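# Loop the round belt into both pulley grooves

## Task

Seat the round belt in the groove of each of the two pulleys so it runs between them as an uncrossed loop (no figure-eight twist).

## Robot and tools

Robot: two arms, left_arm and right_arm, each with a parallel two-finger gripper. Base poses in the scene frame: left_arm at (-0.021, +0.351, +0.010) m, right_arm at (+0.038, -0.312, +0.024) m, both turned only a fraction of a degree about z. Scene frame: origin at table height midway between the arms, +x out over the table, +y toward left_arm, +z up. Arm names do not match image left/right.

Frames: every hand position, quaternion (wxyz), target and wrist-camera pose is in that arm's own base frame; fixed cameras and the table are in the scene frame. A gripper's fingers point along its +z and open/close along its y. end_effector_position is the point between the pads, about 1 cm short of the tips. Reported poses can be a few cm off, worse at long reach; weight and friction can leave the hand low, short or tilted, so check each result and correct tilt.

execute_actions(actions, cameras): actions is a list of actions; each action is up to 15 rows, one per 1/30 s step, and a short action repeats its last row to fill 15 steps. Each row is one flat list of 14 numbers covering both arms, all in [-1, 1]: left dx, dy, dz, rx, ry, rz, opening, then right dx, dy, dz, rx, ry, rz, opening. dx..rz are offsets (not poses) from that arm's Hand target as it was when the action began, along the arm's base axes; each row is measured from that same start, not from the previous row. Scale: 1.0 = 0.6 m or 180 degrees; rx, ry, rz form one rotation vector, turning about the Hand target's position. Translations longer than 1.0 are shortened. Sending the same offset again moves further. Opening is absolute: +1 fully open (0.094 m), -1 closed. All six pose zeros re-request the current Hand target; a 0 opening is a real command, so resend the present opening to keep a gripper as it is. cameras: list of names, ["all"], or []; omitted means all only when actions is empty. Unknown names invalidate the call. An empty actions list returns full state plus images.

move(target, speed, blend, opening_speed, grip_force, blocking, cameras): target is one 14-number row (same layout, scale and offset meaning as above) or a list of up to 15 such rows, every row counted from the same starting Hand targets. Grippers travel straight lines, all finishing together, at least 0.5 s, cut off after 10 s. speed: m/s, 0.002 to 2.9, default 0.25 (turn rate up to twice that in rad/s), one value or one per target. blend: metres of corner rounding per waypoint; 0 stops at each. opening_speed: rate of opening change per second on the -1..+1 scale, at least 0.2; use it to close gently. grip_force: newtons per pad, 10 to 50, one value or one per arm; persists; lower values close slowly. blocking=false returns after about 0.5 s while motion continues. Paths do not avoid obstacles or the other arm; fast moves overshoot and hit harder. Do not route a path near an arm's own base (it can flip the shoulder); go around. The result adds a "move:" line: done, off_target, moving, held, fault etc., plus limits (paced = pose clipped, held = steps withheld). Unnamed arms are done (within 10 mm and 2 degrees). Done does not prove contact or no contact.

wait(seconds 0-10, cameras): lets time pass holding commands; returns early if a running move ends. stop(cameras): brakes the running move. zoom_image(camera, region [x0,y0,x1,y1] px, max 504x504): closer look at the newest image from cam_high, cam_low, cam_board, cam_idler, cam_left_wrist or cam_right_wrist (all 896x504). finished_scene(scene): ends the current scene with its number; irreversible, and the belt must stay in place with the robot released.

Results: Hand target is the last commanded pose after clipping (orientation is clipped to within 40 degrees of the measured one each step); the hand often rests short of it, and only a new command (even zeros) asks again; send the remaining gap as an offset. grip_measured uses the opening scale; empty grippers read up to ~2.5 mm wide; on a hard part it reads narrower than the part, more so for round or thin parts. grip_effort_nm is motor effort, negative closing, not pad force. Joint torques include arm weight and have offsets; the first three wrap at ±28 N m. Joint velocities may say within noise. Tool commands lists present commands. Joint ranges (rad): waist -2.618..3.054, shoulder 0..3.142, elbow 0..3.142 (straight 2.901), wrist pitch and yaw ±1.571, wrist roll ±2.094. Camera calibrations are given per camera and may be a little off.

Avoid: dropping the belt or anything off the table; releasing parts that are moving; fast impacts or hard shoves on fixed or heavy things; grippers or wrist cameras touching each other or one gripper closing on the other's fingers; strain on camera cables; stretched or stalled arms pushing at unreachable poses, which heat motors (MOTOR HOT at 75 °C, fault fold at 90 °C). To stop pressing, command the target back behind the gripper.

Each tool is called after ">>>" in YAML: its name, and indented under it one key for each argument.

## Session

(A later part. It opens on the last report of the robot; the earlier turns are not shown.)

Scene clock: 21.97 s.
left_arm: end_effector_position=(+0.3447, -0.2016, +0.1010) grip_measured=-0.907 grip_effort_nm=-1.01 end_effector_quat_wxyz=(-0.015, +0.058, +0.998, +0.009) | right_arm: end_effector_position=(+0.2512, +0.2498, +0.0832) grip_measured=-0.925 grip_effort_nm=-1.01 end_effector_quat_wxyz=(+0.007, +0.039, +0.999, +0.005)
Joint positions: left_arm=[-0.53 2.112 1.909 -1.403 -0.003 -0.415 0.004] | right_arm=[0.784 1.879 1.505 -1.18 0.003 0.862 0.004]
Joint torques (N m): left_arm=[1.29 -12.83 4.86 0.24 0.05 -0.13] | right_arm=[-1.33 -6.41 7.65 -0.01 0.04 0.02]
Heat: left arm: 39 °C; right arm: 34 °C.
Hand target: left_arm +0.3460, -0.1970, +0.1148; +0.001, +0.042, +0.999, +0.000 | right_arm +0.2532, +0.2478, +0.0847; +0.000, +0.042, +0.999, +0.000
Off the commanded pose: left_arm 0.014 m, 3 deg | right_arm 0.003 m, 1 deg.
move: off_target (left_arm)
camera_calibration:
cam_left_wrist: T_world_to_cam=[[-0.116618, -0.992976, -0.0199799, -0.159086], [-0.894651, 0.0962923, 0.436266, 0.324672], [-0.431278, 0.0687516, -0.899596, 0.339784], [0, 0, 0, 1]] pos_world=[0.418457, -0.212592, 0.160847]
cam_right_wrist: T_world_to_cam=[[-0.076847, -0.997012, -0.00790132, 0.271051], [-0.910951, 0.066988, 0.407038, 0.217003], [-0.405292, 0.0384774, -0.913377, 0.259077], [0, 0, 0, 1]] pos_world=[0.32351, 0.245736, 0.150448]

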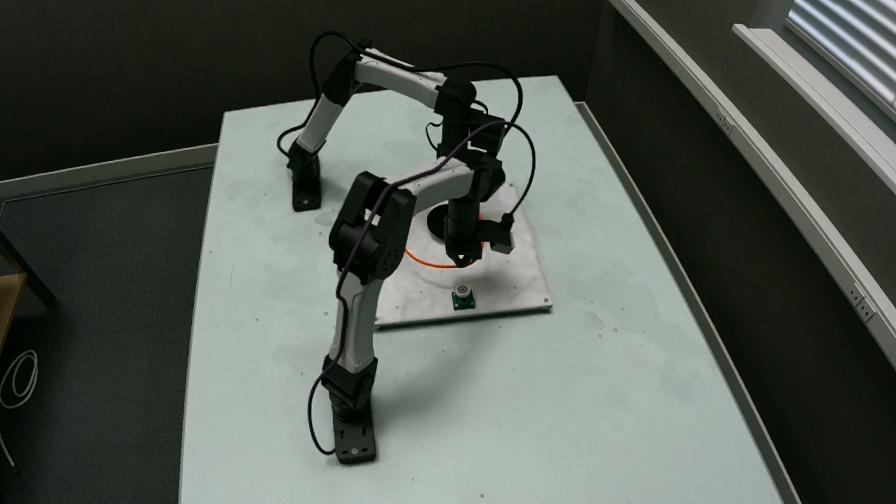

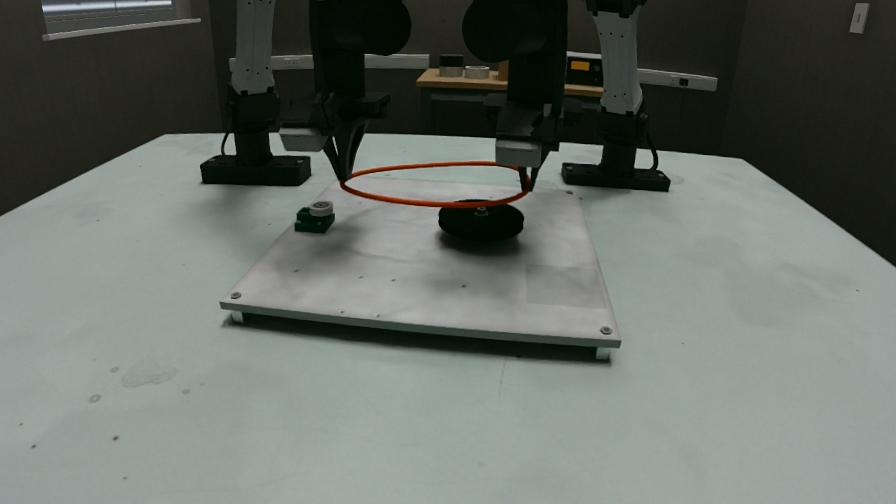

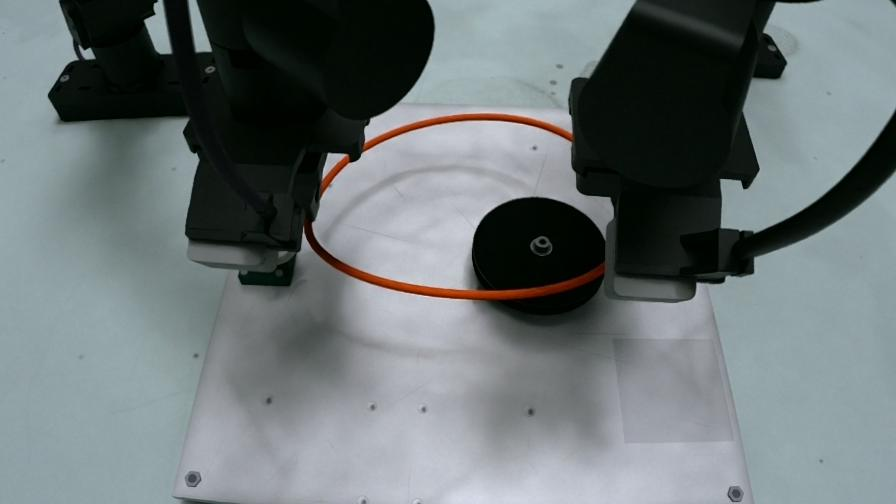

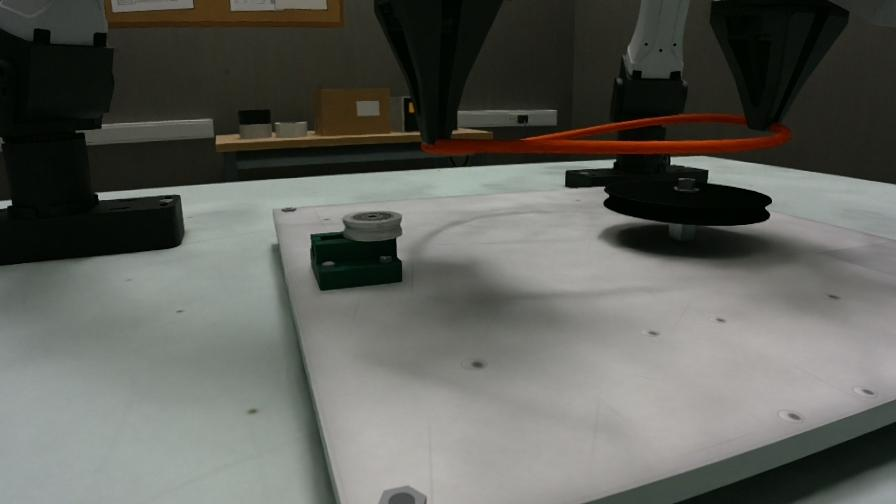

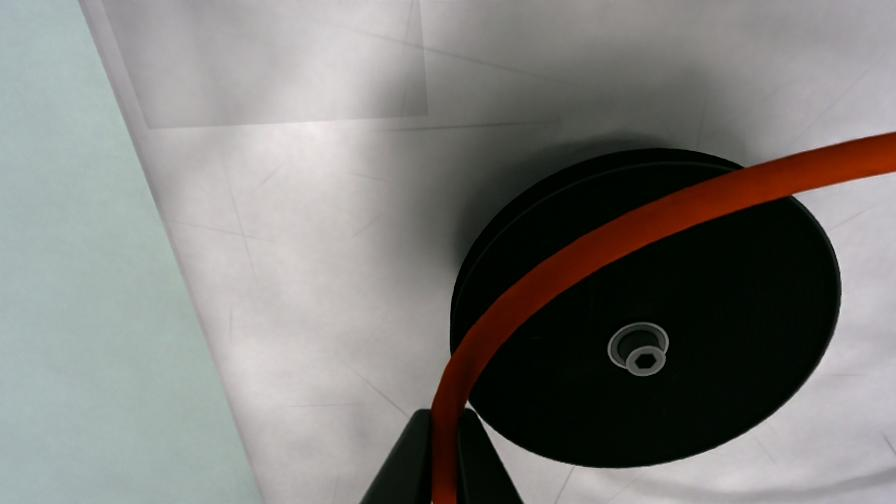

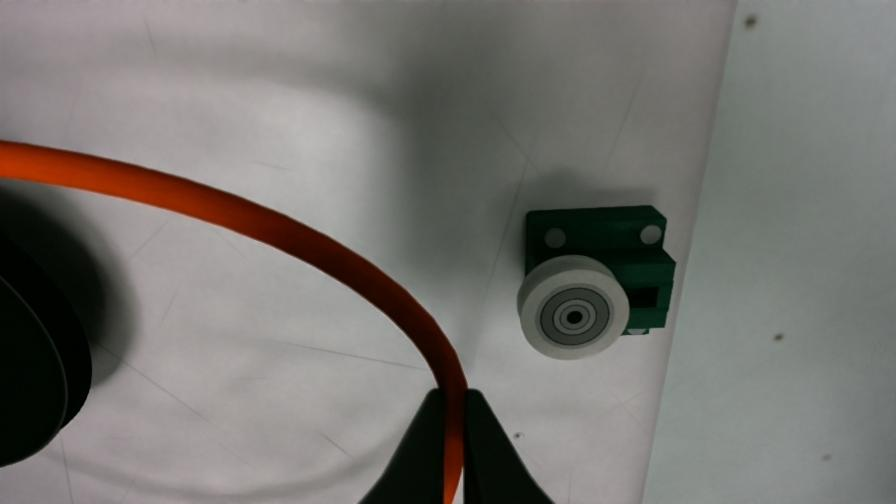

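>>> move:
  target:
    - [0.013,0.028,0,0,0,0,-1,0.018,0,0,0,0,0,-1]
    - [0.013,0.028,-0.1,0,0,0,-1,0.018,0,-0.031,0,0,0,-1]
  speed: 0.1
  cameras: ["all"]

>>> zoom_image:
  camera: "cam_idler"
  region: [540, 110, 840, 290]

Scene clock: 25.53 s.
left_arm: end_effector_position=(+0.3522, -0.1885, +0.0487) grip_measured=-0.907 grip_effort_nm=-1.01 end_effector_quat_wxyz=(-0.006, +0.046, +0.999, -0.003) | right_arm: end_effector_position=(+0.2641, +0.2556, +0.0734) grip_measured=-0.925 grip_effort_nm=-1.01 end_effector_quat_wxyz=(+0.008, +0.037, +0.999, +0.013)
Joint positions: left_arm=[-0.487 2.101 1.683 -1.162 0.01 -0.395 0.004] | right_arm=[0.765 1.923 1.523 -1.141 -0.008 0.839 0.004]
Joint torques (N m): left_arm=[1.55 -11.17 4.72 0.26 -0.09 0.17] | right_arm=[-1.35 -7.01 5.08 0.25 0.11 0.09]
Heat: left arm: 40 °C; right arm: 34 °C.
Hand target: left_arm +0.3538, -0.1803, +0.0547; +0.001, +0.042, +0.999, +0.000 | right_arm +0.2639, +0.2477, +0.0661; -0.001, +0.042, +0.999, +0.000
Off the commanded pose: left_arm 0.010 m, 1 deg | right_arm 0.011 m, 2 deg.
move: off_target (right_arm)
camera_calibration:
cam_left_wrist: T_world_to_cam=[[-0.0930168, -0.995661, 0.0026996, -0.156134], [-0.903869, 0.0855779, 0.419163, 0.355023], [-0.417575, 0.0365491, -0.907907, 0.284544], [0, 0, 0, 1]] pos_world=[0.425189, -0.196238, 0.109948]
cam_right_wrist: T_world_to_cam=[[-0.0720007, -0.9971, -0.0246568, 0.277667], [-0.912257, 0.0558395, 0.405793, 0.235581], [-0.40324, 0.0517107, -0.913632, 0.251214], [0, 0, 0, 1]] pos_world=[0.336202, 0.250717, 0.140766]

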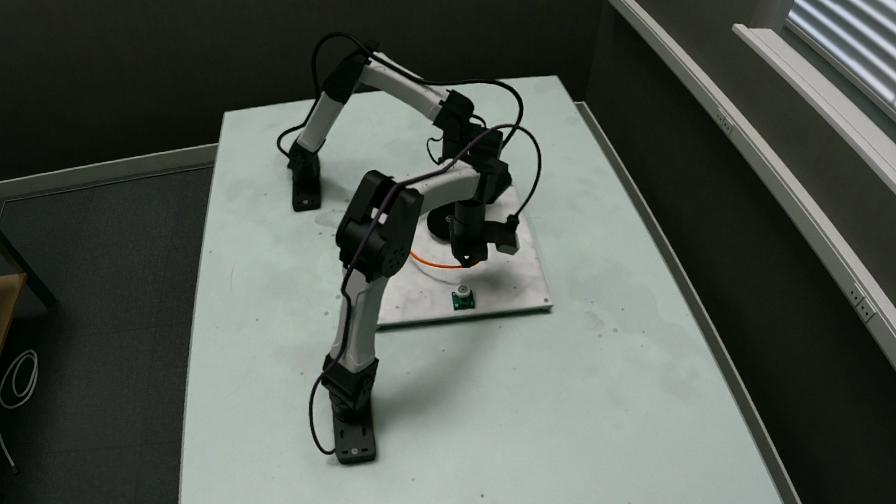

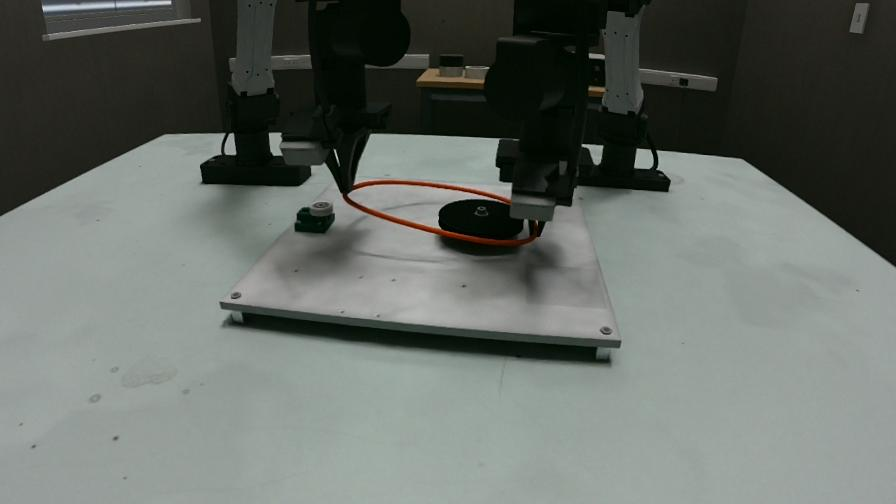

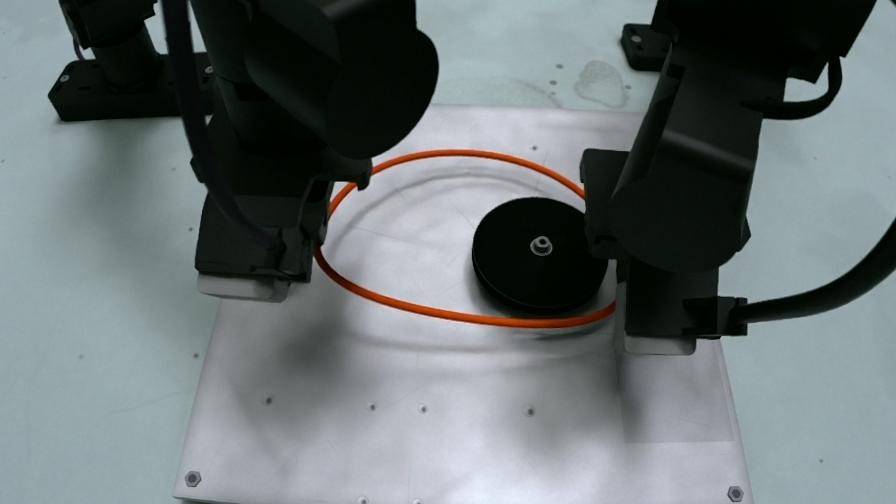

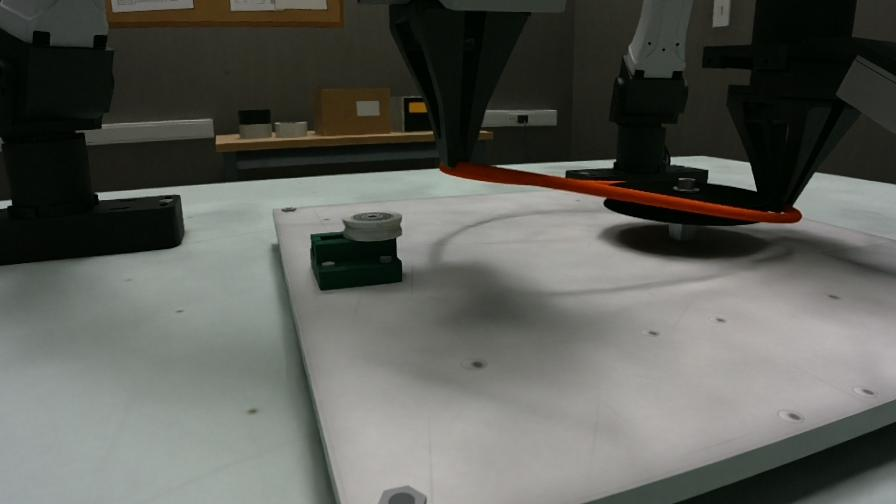

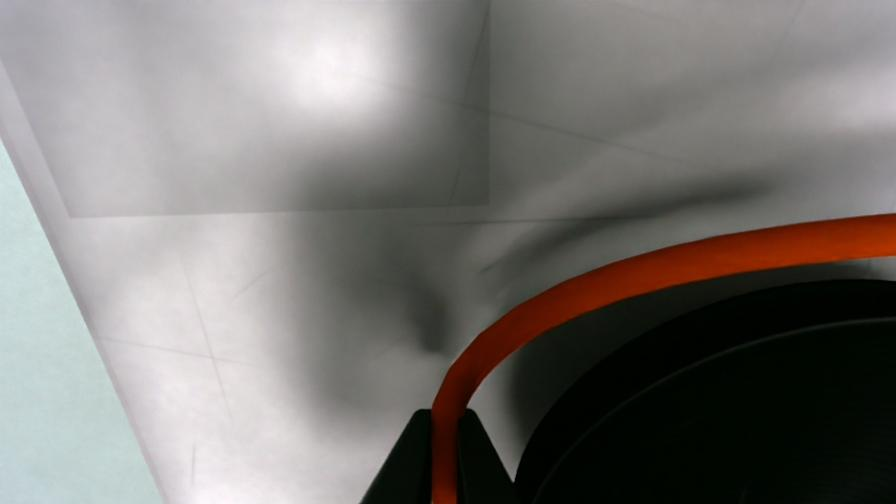

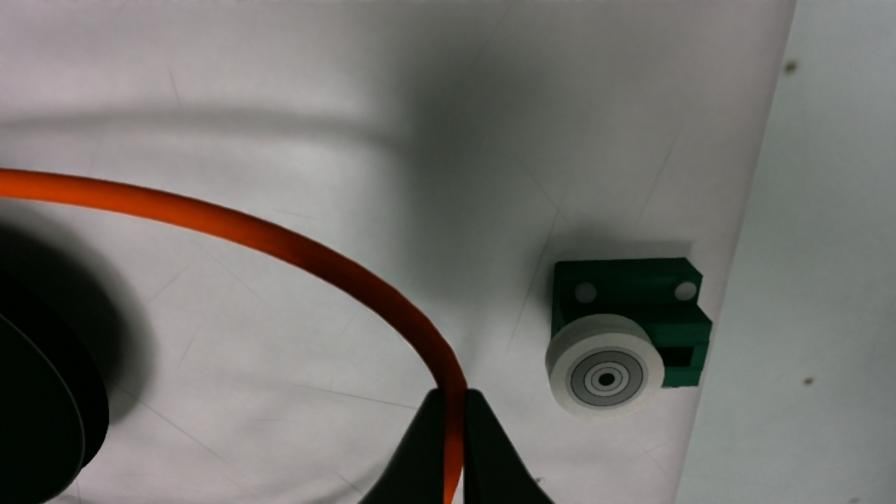

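Scaled by 1.680 from the camera's 896x504 image, which has a finer 1280x720 frame.

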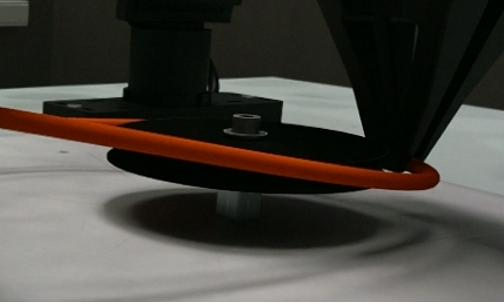

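>>> move:
  target:
    - [0,0,0,0,0,0,-1,0,0,-0.022,0,0,0,-1]
    - [0,0.02,-0.005,0,0,0,-1,-0.019,-0.105,-0.022,0,0,0,-1]
  speed: 0.1
  blend: [0.01,0]
  cameras: ["cam_board","cam_idler","cam_low","cam_right_wrist"]

>>> zoom_image:
  camera: "cam_idler"
  region: [300, 110, 800, 300]

Scene clock: 27.90 s.
left_arm: end_effector_position=(+0.3520, -0.1933, +0.0414) grip_measured=-0.907 grip_effort_nm=-1.01 end_effector_quat_wxyz=(-0.006, +0.061, +0.998, -0.025) | right_arm: end_effector_position=(+0.2594, +0.2221, +0.0504) grip_measured=-0.925 grip_effort_nm=-1.01 end_effector_quat_wxyz=(+0.004, +0.021, +0.998, +0.056)
Joint positions: left_arm=[-0.48 2.097 1.648 -1.112 0.051 -0.357 0.004] | right_arm=[0.667 1.802 1.267 -0.958 -0.082 0.712 0.004]
Joint torques (N m): left_arm=[3.37 -12.31 4.36 0 -0.5 0.05] | right_arm=[-2.96 -9.58 3.74 -0.53 0.9 0.21]
Heat: left arm: 41 °C; right arm: 34 °C.
Hand target: left_arm +0.3538, -0.1682, +0.0517; +0.001, +0.042, +0.999, +0.000 | right_arm +0.2526, +0.1848, +0.0529; +0.000, +0.042, +0.999, +0.000
Off the commanded pose: left_arm 0.027 m, 4 deg | right_arm 0.038 m, 7 deg.
move: off_target (left_arm, right_arm); blend cut to 0.0067 m at target 1
camera_calibration:
cam_right_wrist: T_world_to_cam=[[-0.0411482, -0.993126, -0.10958, 0.238727], [-0.911663, -0.00756149, 0.410868, 0.256224], [-0.408872, 0.116806, -0.905085, 0.216611], [0, 0, 0, 1]] pos_world=[0.33198, 0.213722, 0.116937]
Images, in order (width x height): cam_low 896x504, cam_board 896x504, cam_idler 896x504, cam_right_wrist 896x504.

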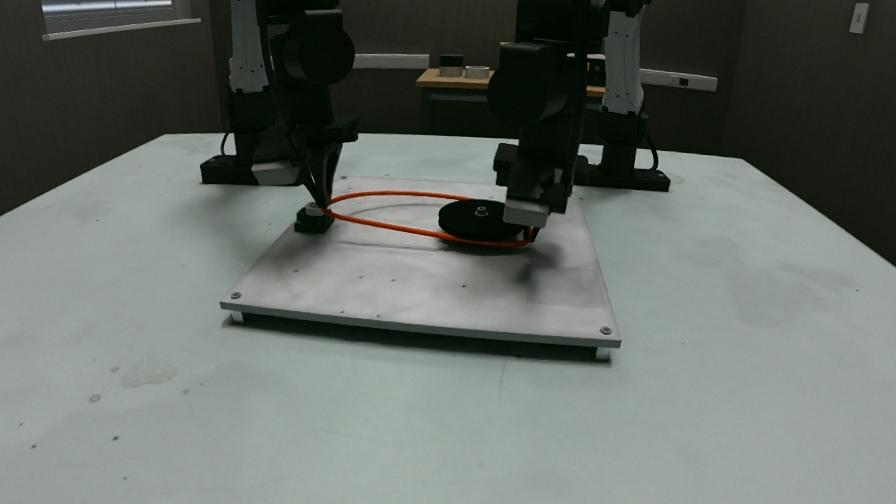

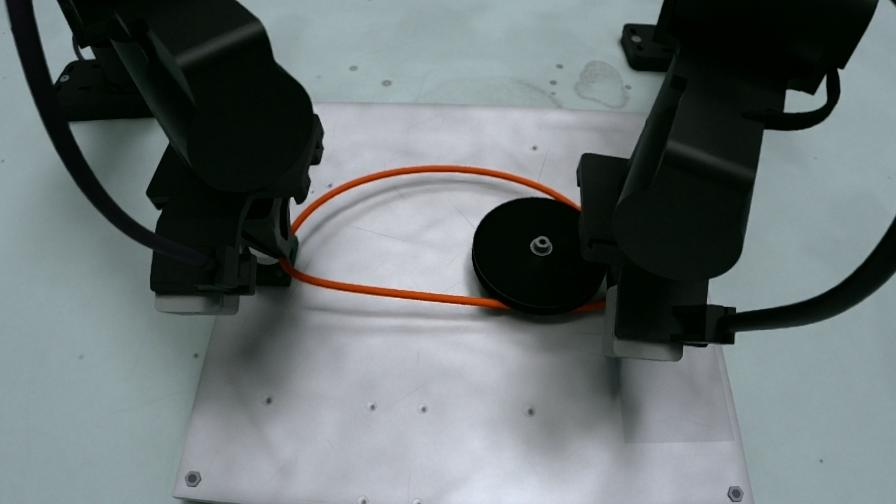

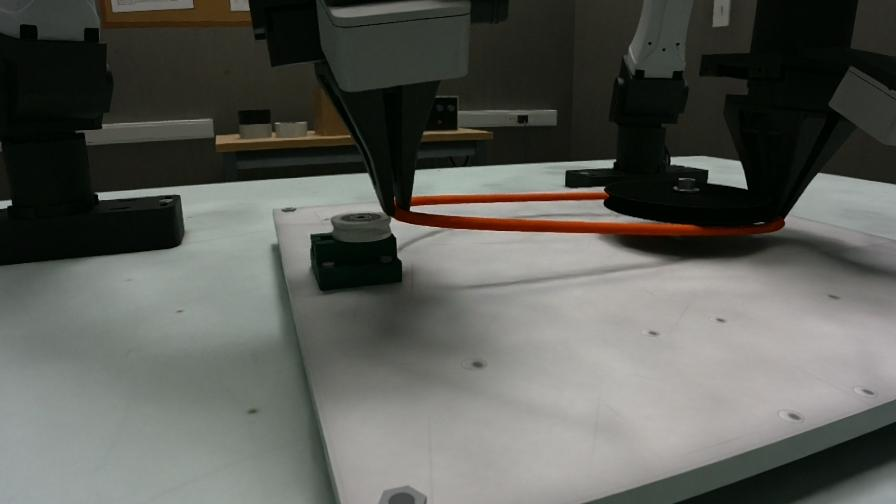

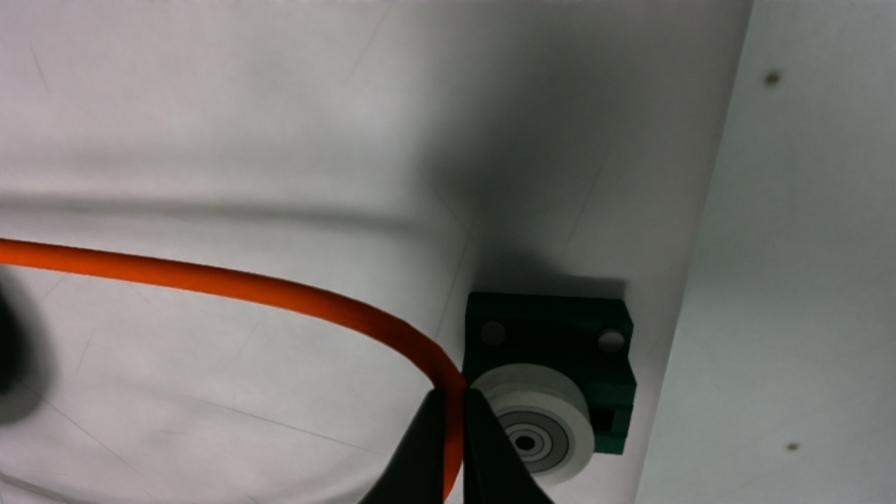

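Scaled by 1.008 from the camera's 896x504 image, which has a finer 1280x720 frame.

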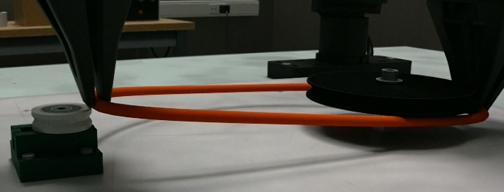

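>>> move:
  target:
    - [0,0,0.006,0,0,0,-1,0.0,0.06,0.01,0,0,0,-1]
    - [0,0,0.006,0,0,0,-1,0.0,0.045,0.033,0.0,0,0,-1]
    - [0,0.01,0.006,0,0,0,-1,-0.004,-0.03,0.033,0,0,0,-1]
  speed: 0.12
  blend: [0.01,0.01,0]
  cameras: ["cam_board","cam_idler","cam_right_wrist"]

>>> zoom_image:
  camera: "cam_idler"
  region: [300, 110, 800, 300]

Scene clock: 30.20 s.
left_arm: end_effector_position=(+0.3545, -0.1664, +0.0418) grip_measured=-0.907 grip_effort_nm=-1.01 end_effector_quat_wxyz=(-0.013, +0.040, +0.999, -0.003) | right_arm: end_effector_position=(+0.2523, +0.1717, +0.0659) grip_measured=-0.990 grip_effort_nm=-0.51 end_effector_quat_wxyz=(-0.010, +0.046, +0.999, +0.004)
Joint positions: left_arm=[-0.432 2.088 1.635 -1.14 0.015 -0.352 0.004] | right_arm=[0.588 1.734 1.253 -1.101 -0.018 0.68 0]
Joint torques (N m): left_arm=[0.29 -12.53 4.93 0.13 -0.14 0.16] | right_arm=[-0.43 -8.99 4.85 0.12 0.27 -0.01]
Motor temperatures (°C): left_arm=[27 42 31 30 25 25 28] | right_arm=[26 35 31 27 24 27 26]
Heat: left arm: 42 °C; right arm: 35 °C.
Hand target: left_arm +0.3538, -0.1621, +0.0553; +0.001, +0.042, +0.999, +0.001 | right_arm +0.2502, +0.1667, +0.0727; +0.000, +0.042, +0.999, +0.000
Off the commanded pose: left_arm 0.014 m, 2 deg | right_arm 0.009 m, 1 deg.
move: off_target (left_arm); blend cut to 0.0082 m at target 1, 0.0082 m at target 2
camera_calibration:
cam_right_wrist: T_world_to_cam=[[-0.0918076, -0.995769, -0.00386407, 0.196412], [-0.896127, 0.0809275, 0.436357, 0.222174], [-0.434198, 0.0435236, -0.899765, 0.252286], [0, 0, 0, 1]] pos_world=[0.32667, 0.166621, 0.130809]
Images, in order (width x height): cam_board 896x504, cam_idler 896x504, cam_right_wrist 896x504.

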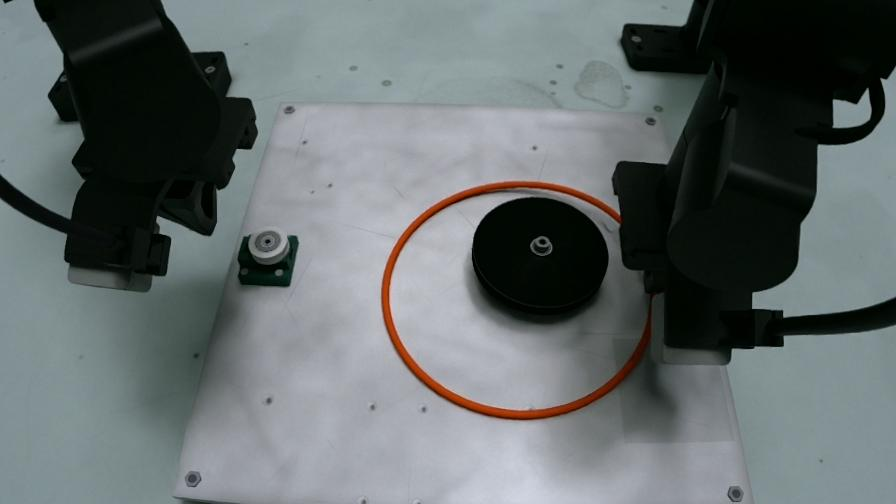

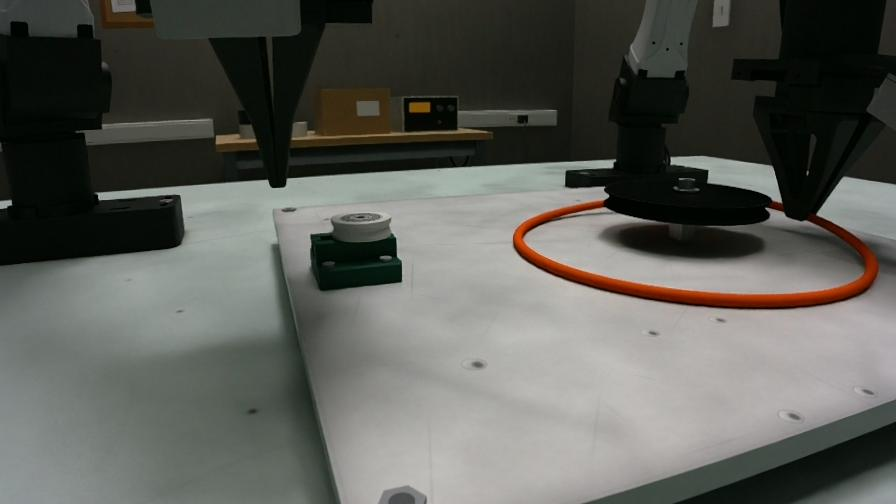

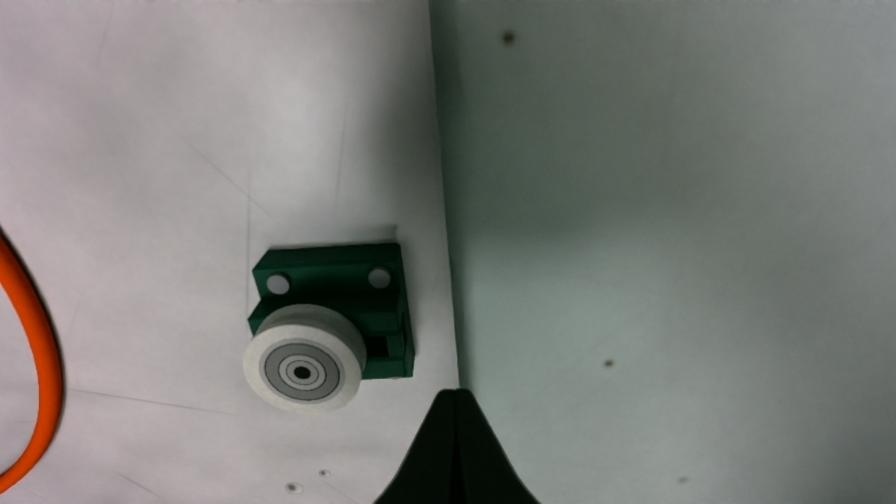

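Scaled by 1.008 from the camera's 896x504 image, which has a finer 1280x720 frame.

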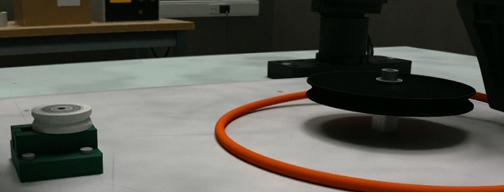

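>>> move:
  target:
    - [0,-0.008,0,0,0,0,-1,0,0,0.07,0,0,0,-0.6]
    - [0,-0.008,0,0,0,0,-1,0.075,0.2,0.07,0,0,0,-0.4]
  blend: [0.02,0]
  cameras: ["cam_board","cam_idler","cam_right_wrist"]

Scene clock: 33.47 s.
left_arm: end_effector_position=(+0.3537, -0.1661, +0.0418) grip_measured=-0.907 grip_effort_nm=-1.01 end_effector_quat_wxyz=(-0.015, +0.040, +0.999, -0.002) | right_arm: end_effector_position=(+0.2916, +0.2861, +0.1146) grip_measured=-0.402 grip_effort_nm=0.10 end_effector_quat_wxyz=(-0.004, +0.038, +0.999, +0.006)
Joint positions: left_arm=[-0.432 2.088 1.635 -1.143 0.015 -0.352 0.004] | right_arm=[0.77 2.114 1.966 -1.42 -0.013 0.846 0.028]
Joint torques (N m): left_arm=[-0.75 -11.95 5.87 0.12 -0.12 0.04] | right_arm=[-0.31 -7.9 7.98 0.11 0.22 0.2]
Heat: left arm: 44 °C; right arm: 35 °C.
Hand target: left_arm +0.3538, -0.1670, +0.0553; +0.001, +0.042, +0.999, +0.000 | right_arm +0.2952, +0.2868, +0.1148; +0.000, +0.042, +0.999, +0.000
Off the commanded pose: left_arm 0.014 m, 2 deg | right_arm 0.004 m, 1 deg.
move: off_target (left_arm)
camera_calibration:
cam_right_wrist: T_world_to_cam=[[-0.0749584, -0.997154, -0.00809142, 0.310078], [-0.902618, 0.0643984, 0.425598, 0.234808], [-0.423866, 0.0392056, -0.904876, 0.30706], [0, 0, 0, 1]] pos_world=[0.365337, 0.282035, 0.180427]
Images, in order (width x height): cam_board 896x504, cam_idler 896x504, cam_right_wrist 896x504.

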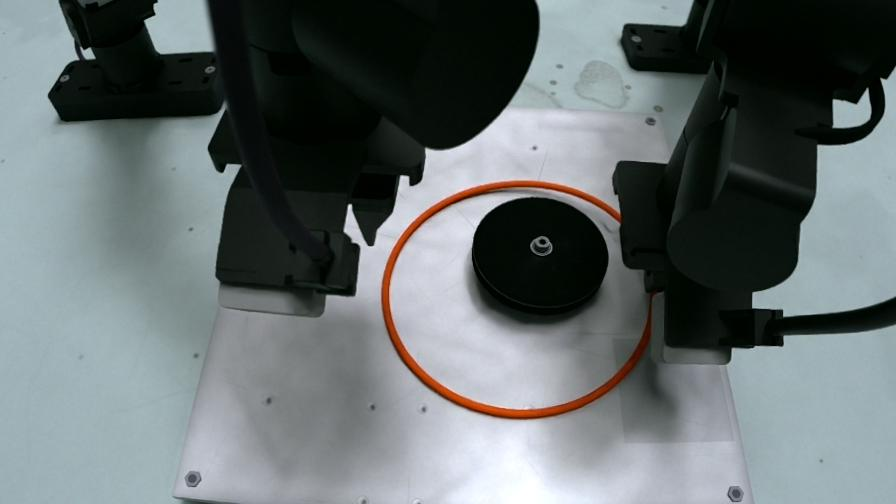

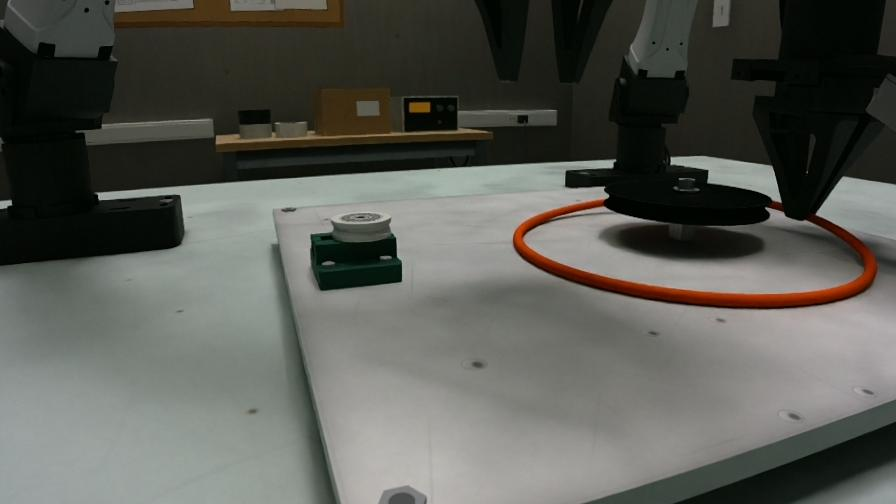

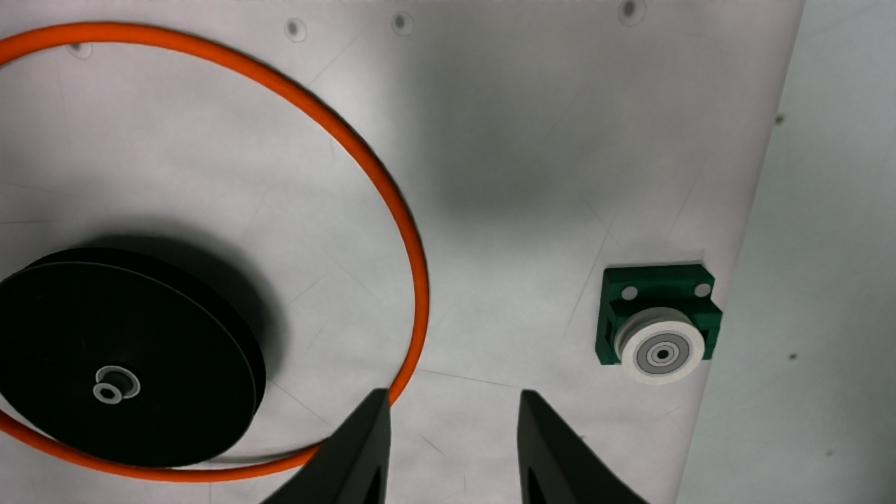

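>>> move:
  target:
    - [0,0,0,0,0,0,-1,-0.037,0.027,-0.1,0,0,0,-0.6]
    - [0,0,0,0,0,0,-1,-0.037,0.027,-0.158,0,0,0,-0.6]
  speed: [0.2,0.06]
  cameras: ["cam_idler","cam_right_wrist"]

Scene clock: 36.70 s.
left_arm: end_effector_position=(+0.3537, -0.1661, +0.0418) grip_measured=-0.907 grip_effort_nm=-1.01 end_effector_quat_wxyz=(-0.015, +0.040, +0.999, -0.002) | right_arm: end_effector_position=(+0.2713, +0.3037, +0.0271) grip_measured=-0.599 grip_effort_nm=-0.06 end_effector_quat_wxyz=(-0.004, +0.038, +0.999, +0.005)
Joint positions: left_arm=[-0.432 2.088 1.635 -1.143 0.015 -0.352 0.004] | right_arm=[0.836 2.137 1.652 -1.082 -0.013 0.912 0.019]
Joint torques (N m): left_arm=[-0.75 -11.95 5.86 0.13 -0.13 0.03] | right_arm=[-0.25 -8.21 4.93 0.41 0.17 0.2]
Heat: left arm: 46 °C; right arm: 36 °C.
Hand target: left_arm +0.3538, -0.1670, +0.0553; +0.001, +0.042, +0.999, +0.000 | right_arm +0.2730, +0.3029, +0.0199; +0.000, +0.042, +0.999, -0.001
Off the commanded pose: left_arm 0.014 m, 2 deg | right_arm 0.007 m, 1 deg.
move: off_target (left_arm)
camera_calibration:
cam_right_wrist: T_world_to_cam=[[-0.0749604, -0.997157, -0.00763175, 0.325349], [-0.902519, 0.0645873, 0.42578, 0.252437], [-0.424077, 0.0388044, -0.904795, 0.218641], [0, 0, 0, 1]] pos_world=[0.344938, 0.299636, 0.0928259]
Images, in order (width x height): cam_idler 896x504, cam_right_wrist 896x504.

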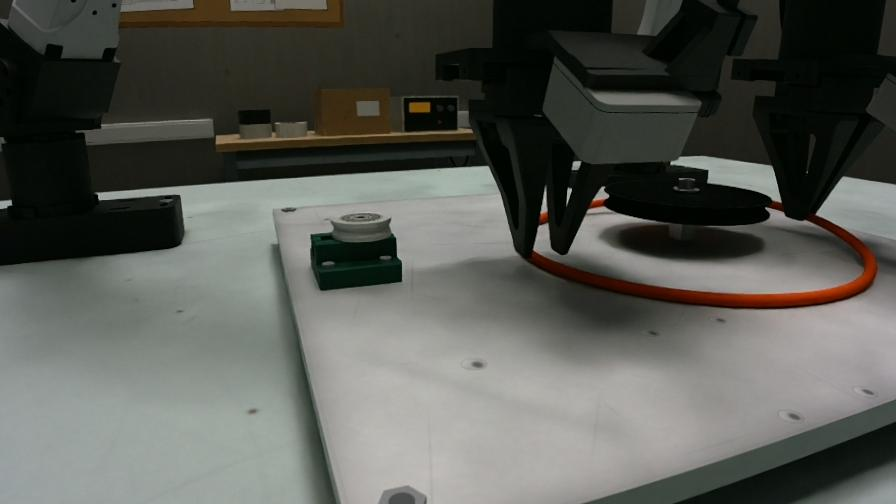

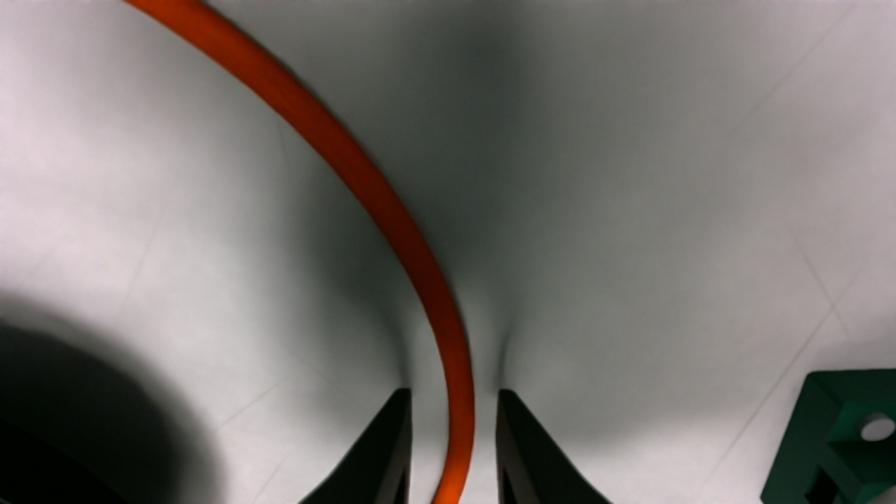

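>>> move:
  target:
    - [0,0,0,0,0,0,-1,0,0,-0.013,0,0,0,-0.6]
    - [0,0,0,0,0,0,-1,0,0,-0.013,0,0,0,-1]
  speed: 0.05
  cameras: ["cam_idler","cam_right_wrist"]

Scene clock: 38.43 s.
left_arm: end_effector_position=(+0.3537, -0.1660, +0.0418) grip_measured=-0.907 grip_effort_nm=-1.01 end_effector_quat_wxyz=(-0.015, +0.040, +0.999, -0.002) | right_arm: end_effector_position=(+0.2718, +0.3043, +0.0211) grip_measured=-0.911 grip_effort_nm=-1.01 end_effector_quat_wxyz=(-0.002, +0.038, +0.999, +0.007)
Joint positions: left_arm=[-0.432 2.088 1.635 -1.143 0.014 -0.352 0.004] | right_arm=[0.836 2.142 1.635 -1.056 -0.013 0.912 0.004]
Joint torques (N m): left_arm=[-0.75 -11.95 5.87 0.13 -0.12 0.03] | right_arm=[-0.12 -8.02 4.89 0.47 0.18 0.18]
Motor temperatures (°C): left_arm=[27 47 31 29 25 25 28] | right_arm=[26 36 31 27 24 27 26]
Heat: left arm: 47 °C; right arm: 36 °C.
Hand target: left_arm +0.3538, -0.1670, +0.0553; +0.001, +0.042, +0.999, +0.000 | right_arm +0.2730, +0.3029, +0.0121; +0.000, +0.042, +0.999, -0.001
Off the commanded pose: left_arm 0.014 m, 2 deg | right_arm 0.009 m, 1 deg.
move: off_target (left_arm)
camera_calibration:
cam_right_wrist: T_world_to_cam=[[-0.0749324, -0.997125, -0.0112974, 0.326028], [-0.903844, 0.0631279, 0.42318, 0.256357], [-0.42125, 0.041921, -0.905975, 0.211743], [0, 0, 0, 1]] pos_world=[0.345333, 0.300031, 0.0870326]
Images, in order (width x height): cam_idler 896x504, cam_right_wrist 896x504.

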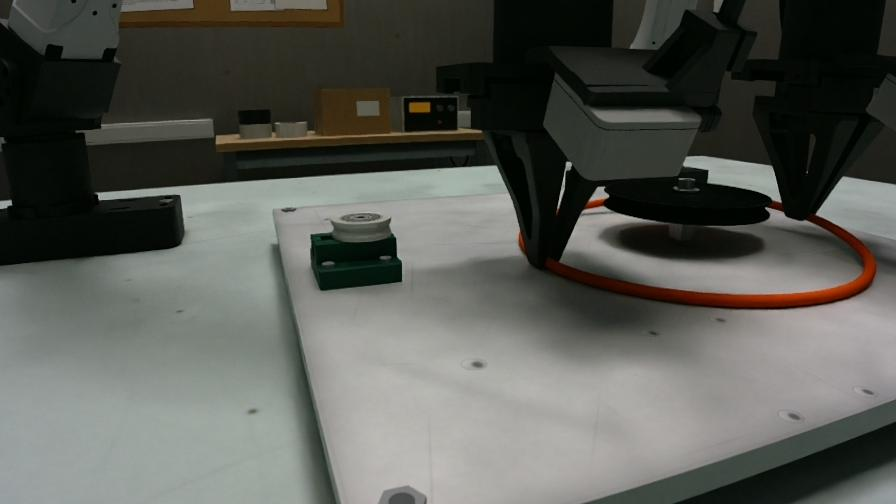

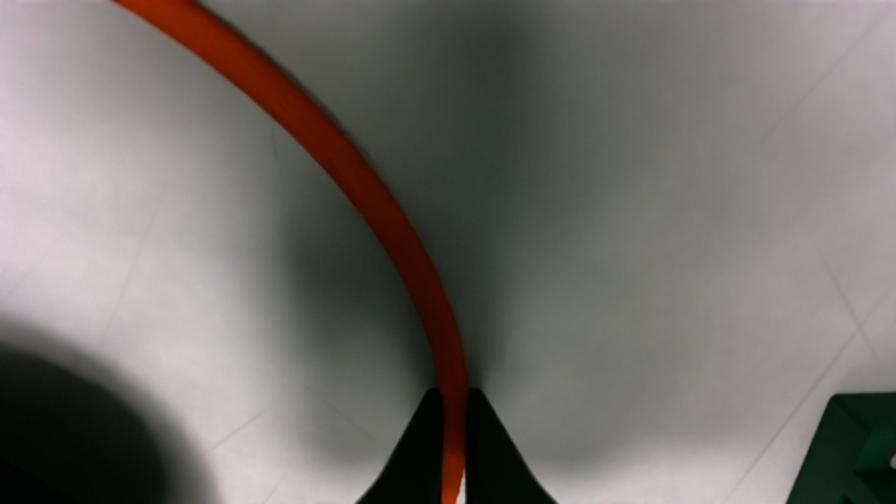

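>>> move:
  target:
    - [0,0,0.01,0,0,0,-1,0,-0.01,0.07,0,0,0,-1]
    - [0,-0.022,0.016,0,0,0,-1,-0.015,-0.085,0.088,0,0,0,-1]
  speed: 0.12
  blend: [0.01,0]
  cameras: ["cam_idler","cam_board"]

>>> zoom_image:
  camera: "cam_idler"
  region: [320, 110, 820, 300]

Scene clock: 40.43 s.
left_arm: end_effector_position=(+0.3466, -0.1780, +0.0491) grip_measured=-0.907 grip_effort_nm=-1.01 end_effector_quat_wxyz=(-0.019, +0.047, +0.999, +0.001) | right_arm: end_effector_position=(+0.2642, +0.2573, +0.0549) grip_measured=-0.911 grip_effort_nm=-1.01 end_effector_quat_wxyz=(-0.010, +0.044, +0.999, -0.001)
Joint positions: left_arm=[-0.468 2.088 1.664 -1.183 0.014 -0.373 0.004] | right_arm=[0.766 1.984 1.534 -1.137 -0.013 0.853 0.004]
Joint torques (N m): left_arm=[-0.23 -10.69 8.66 0.08 -0.12 -0.06] | right_arm=[-0.69 -11.29 5.01 0.12 0.25 0.03]
Heat: left arm: 47 °C; right arm: 36 °C.
Hand target: left_arm +0.3537, -0.1801, +0.0649; +0.001, +0.042, +0.999, +0.001 | right_arm +0.2640, +0.2519, +0.0650; +0.000, +0.042, +0.999, +0.000
Off the commanded pose: left_arm 0.018 m, 2 deg | right_arm 0.011 m, 1 deg.
move: off_target (left_arm, right_arm)
Images, in order (width x height): cam_board 896x504, cam_idler 896x504.

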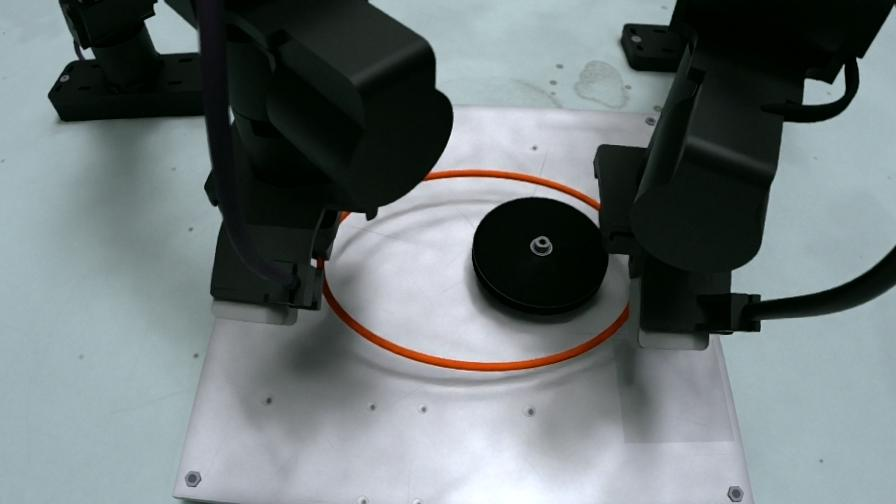

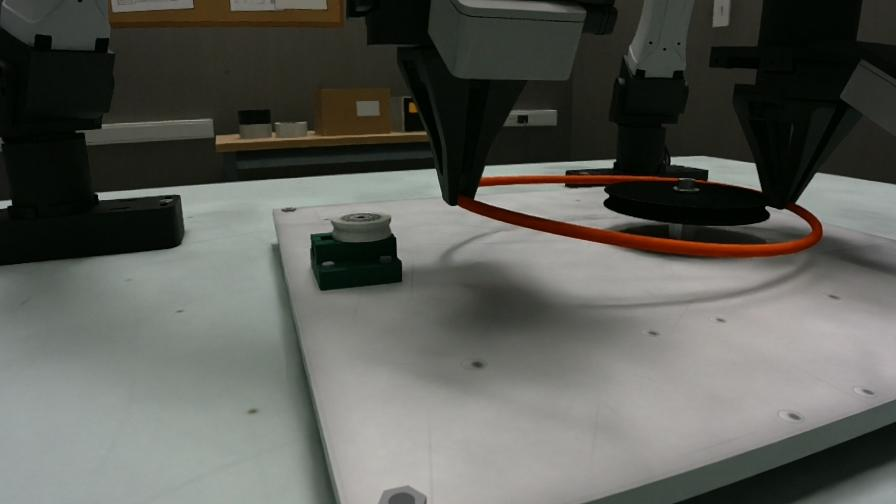

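Scaled by 1.008 from the camera's 896x504 image, which has a finer 1280x720 frame.

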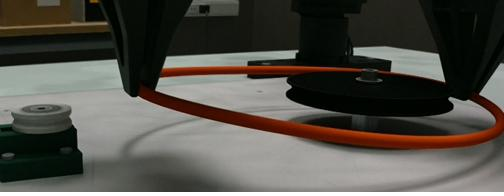

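>>> move:
  target:
    - [0,0.015,-0.004,0,-0.04,0,-1,0,0,0.013,0,-0.06,0,-1]
    - [0,0.025,-0.004,0,-0.04,0,-1,-0.013,-0.095,0.016,0,-0.06,0,-1]
  speed: 0.1
  cameras: ["cam_idler","cam_board"]

>>> zoom_image:
  camera: "cam_idler"
  region: [320, 110, 820, 300]

Scene clock: 43.93 s.
left_arm: end_effector_position=(+0.3471, -0.1784, +0.0509) grip_measured=-0.907 grip_effort_nm=-1.01 end_effector_quat_wxyz=(+0.037, +0.050, +0.998, -0.016) | right_arm: end_effector_position=(+0.2566, +0.2173, +0.0702) grip_measured=-0.911 grip_effort_nm=-1.01 end_effector_quat_wxyz=(+0.086, +0.034, +0.995, +0.033)
Joint positions: left_arm=[-0.475 1.979 1.508 -1.02 -0.001 -0.376 0.004] | right_arm=[0.741 1.683 1.196 -0.914 0.073 0.803 0.004]
Joint torques (N m): left_arm=[1.32 -11.7 4.88 0.48 -0.57 0.09] | right_arm=[-2.33 -8.85 4.68 0.21 0.68 -0.04]
Heat: left arm: 48 °C; right arm: 37 °C.
Hand target: left_arm +0.3538, -0.1651, +0.0624; +0.064, +0.042, +0.997, +0.003 | right_arm +0.2561, +0.1949, +0.0745; +0.094, +0.042, +0.995, +0.004
Off the commanded pose: left_arm 0.019 m, 4 deg | right_arm 0.023 m, 4 deg.
move: off_target (left_arm, right_arm)
Images, in order (width x height): cam_board 896x504, cam_idler 896x504.

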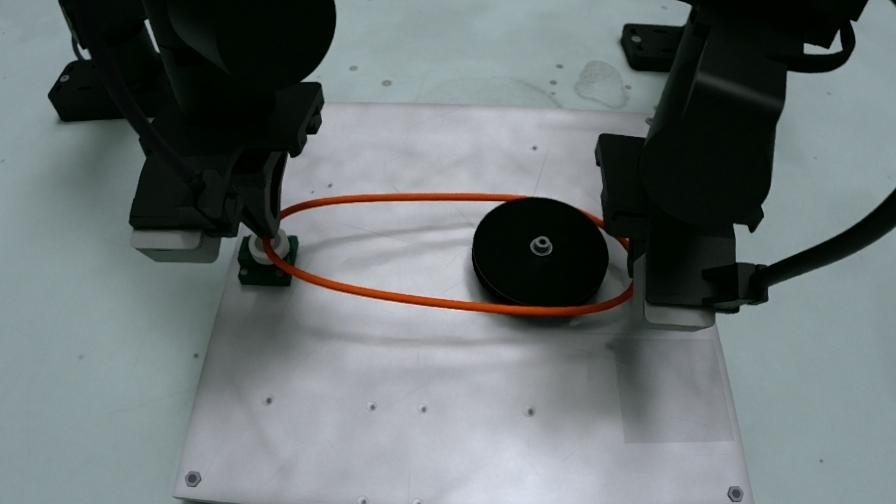

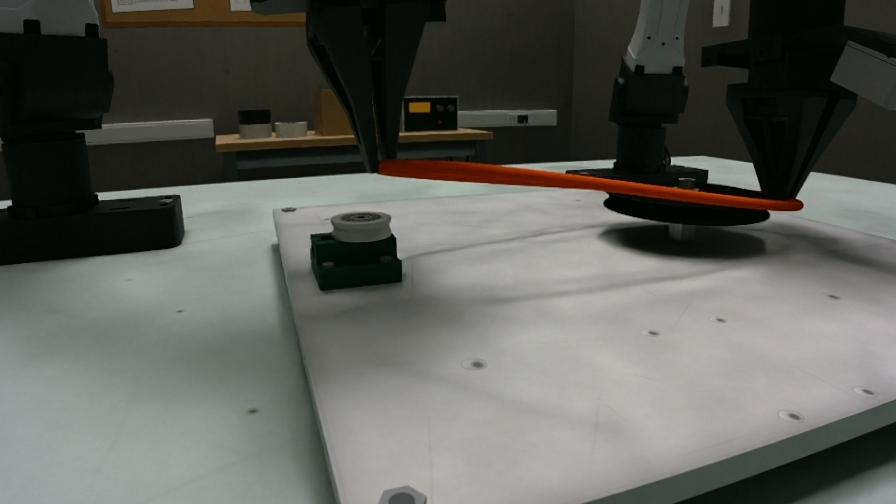

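Scaled by 1.008 from the camera's 896x504 image, which has a finer 1280x720 frame.

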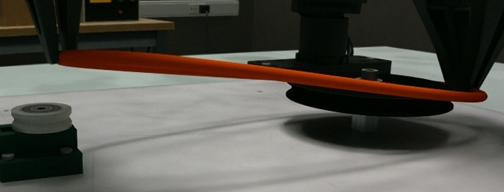

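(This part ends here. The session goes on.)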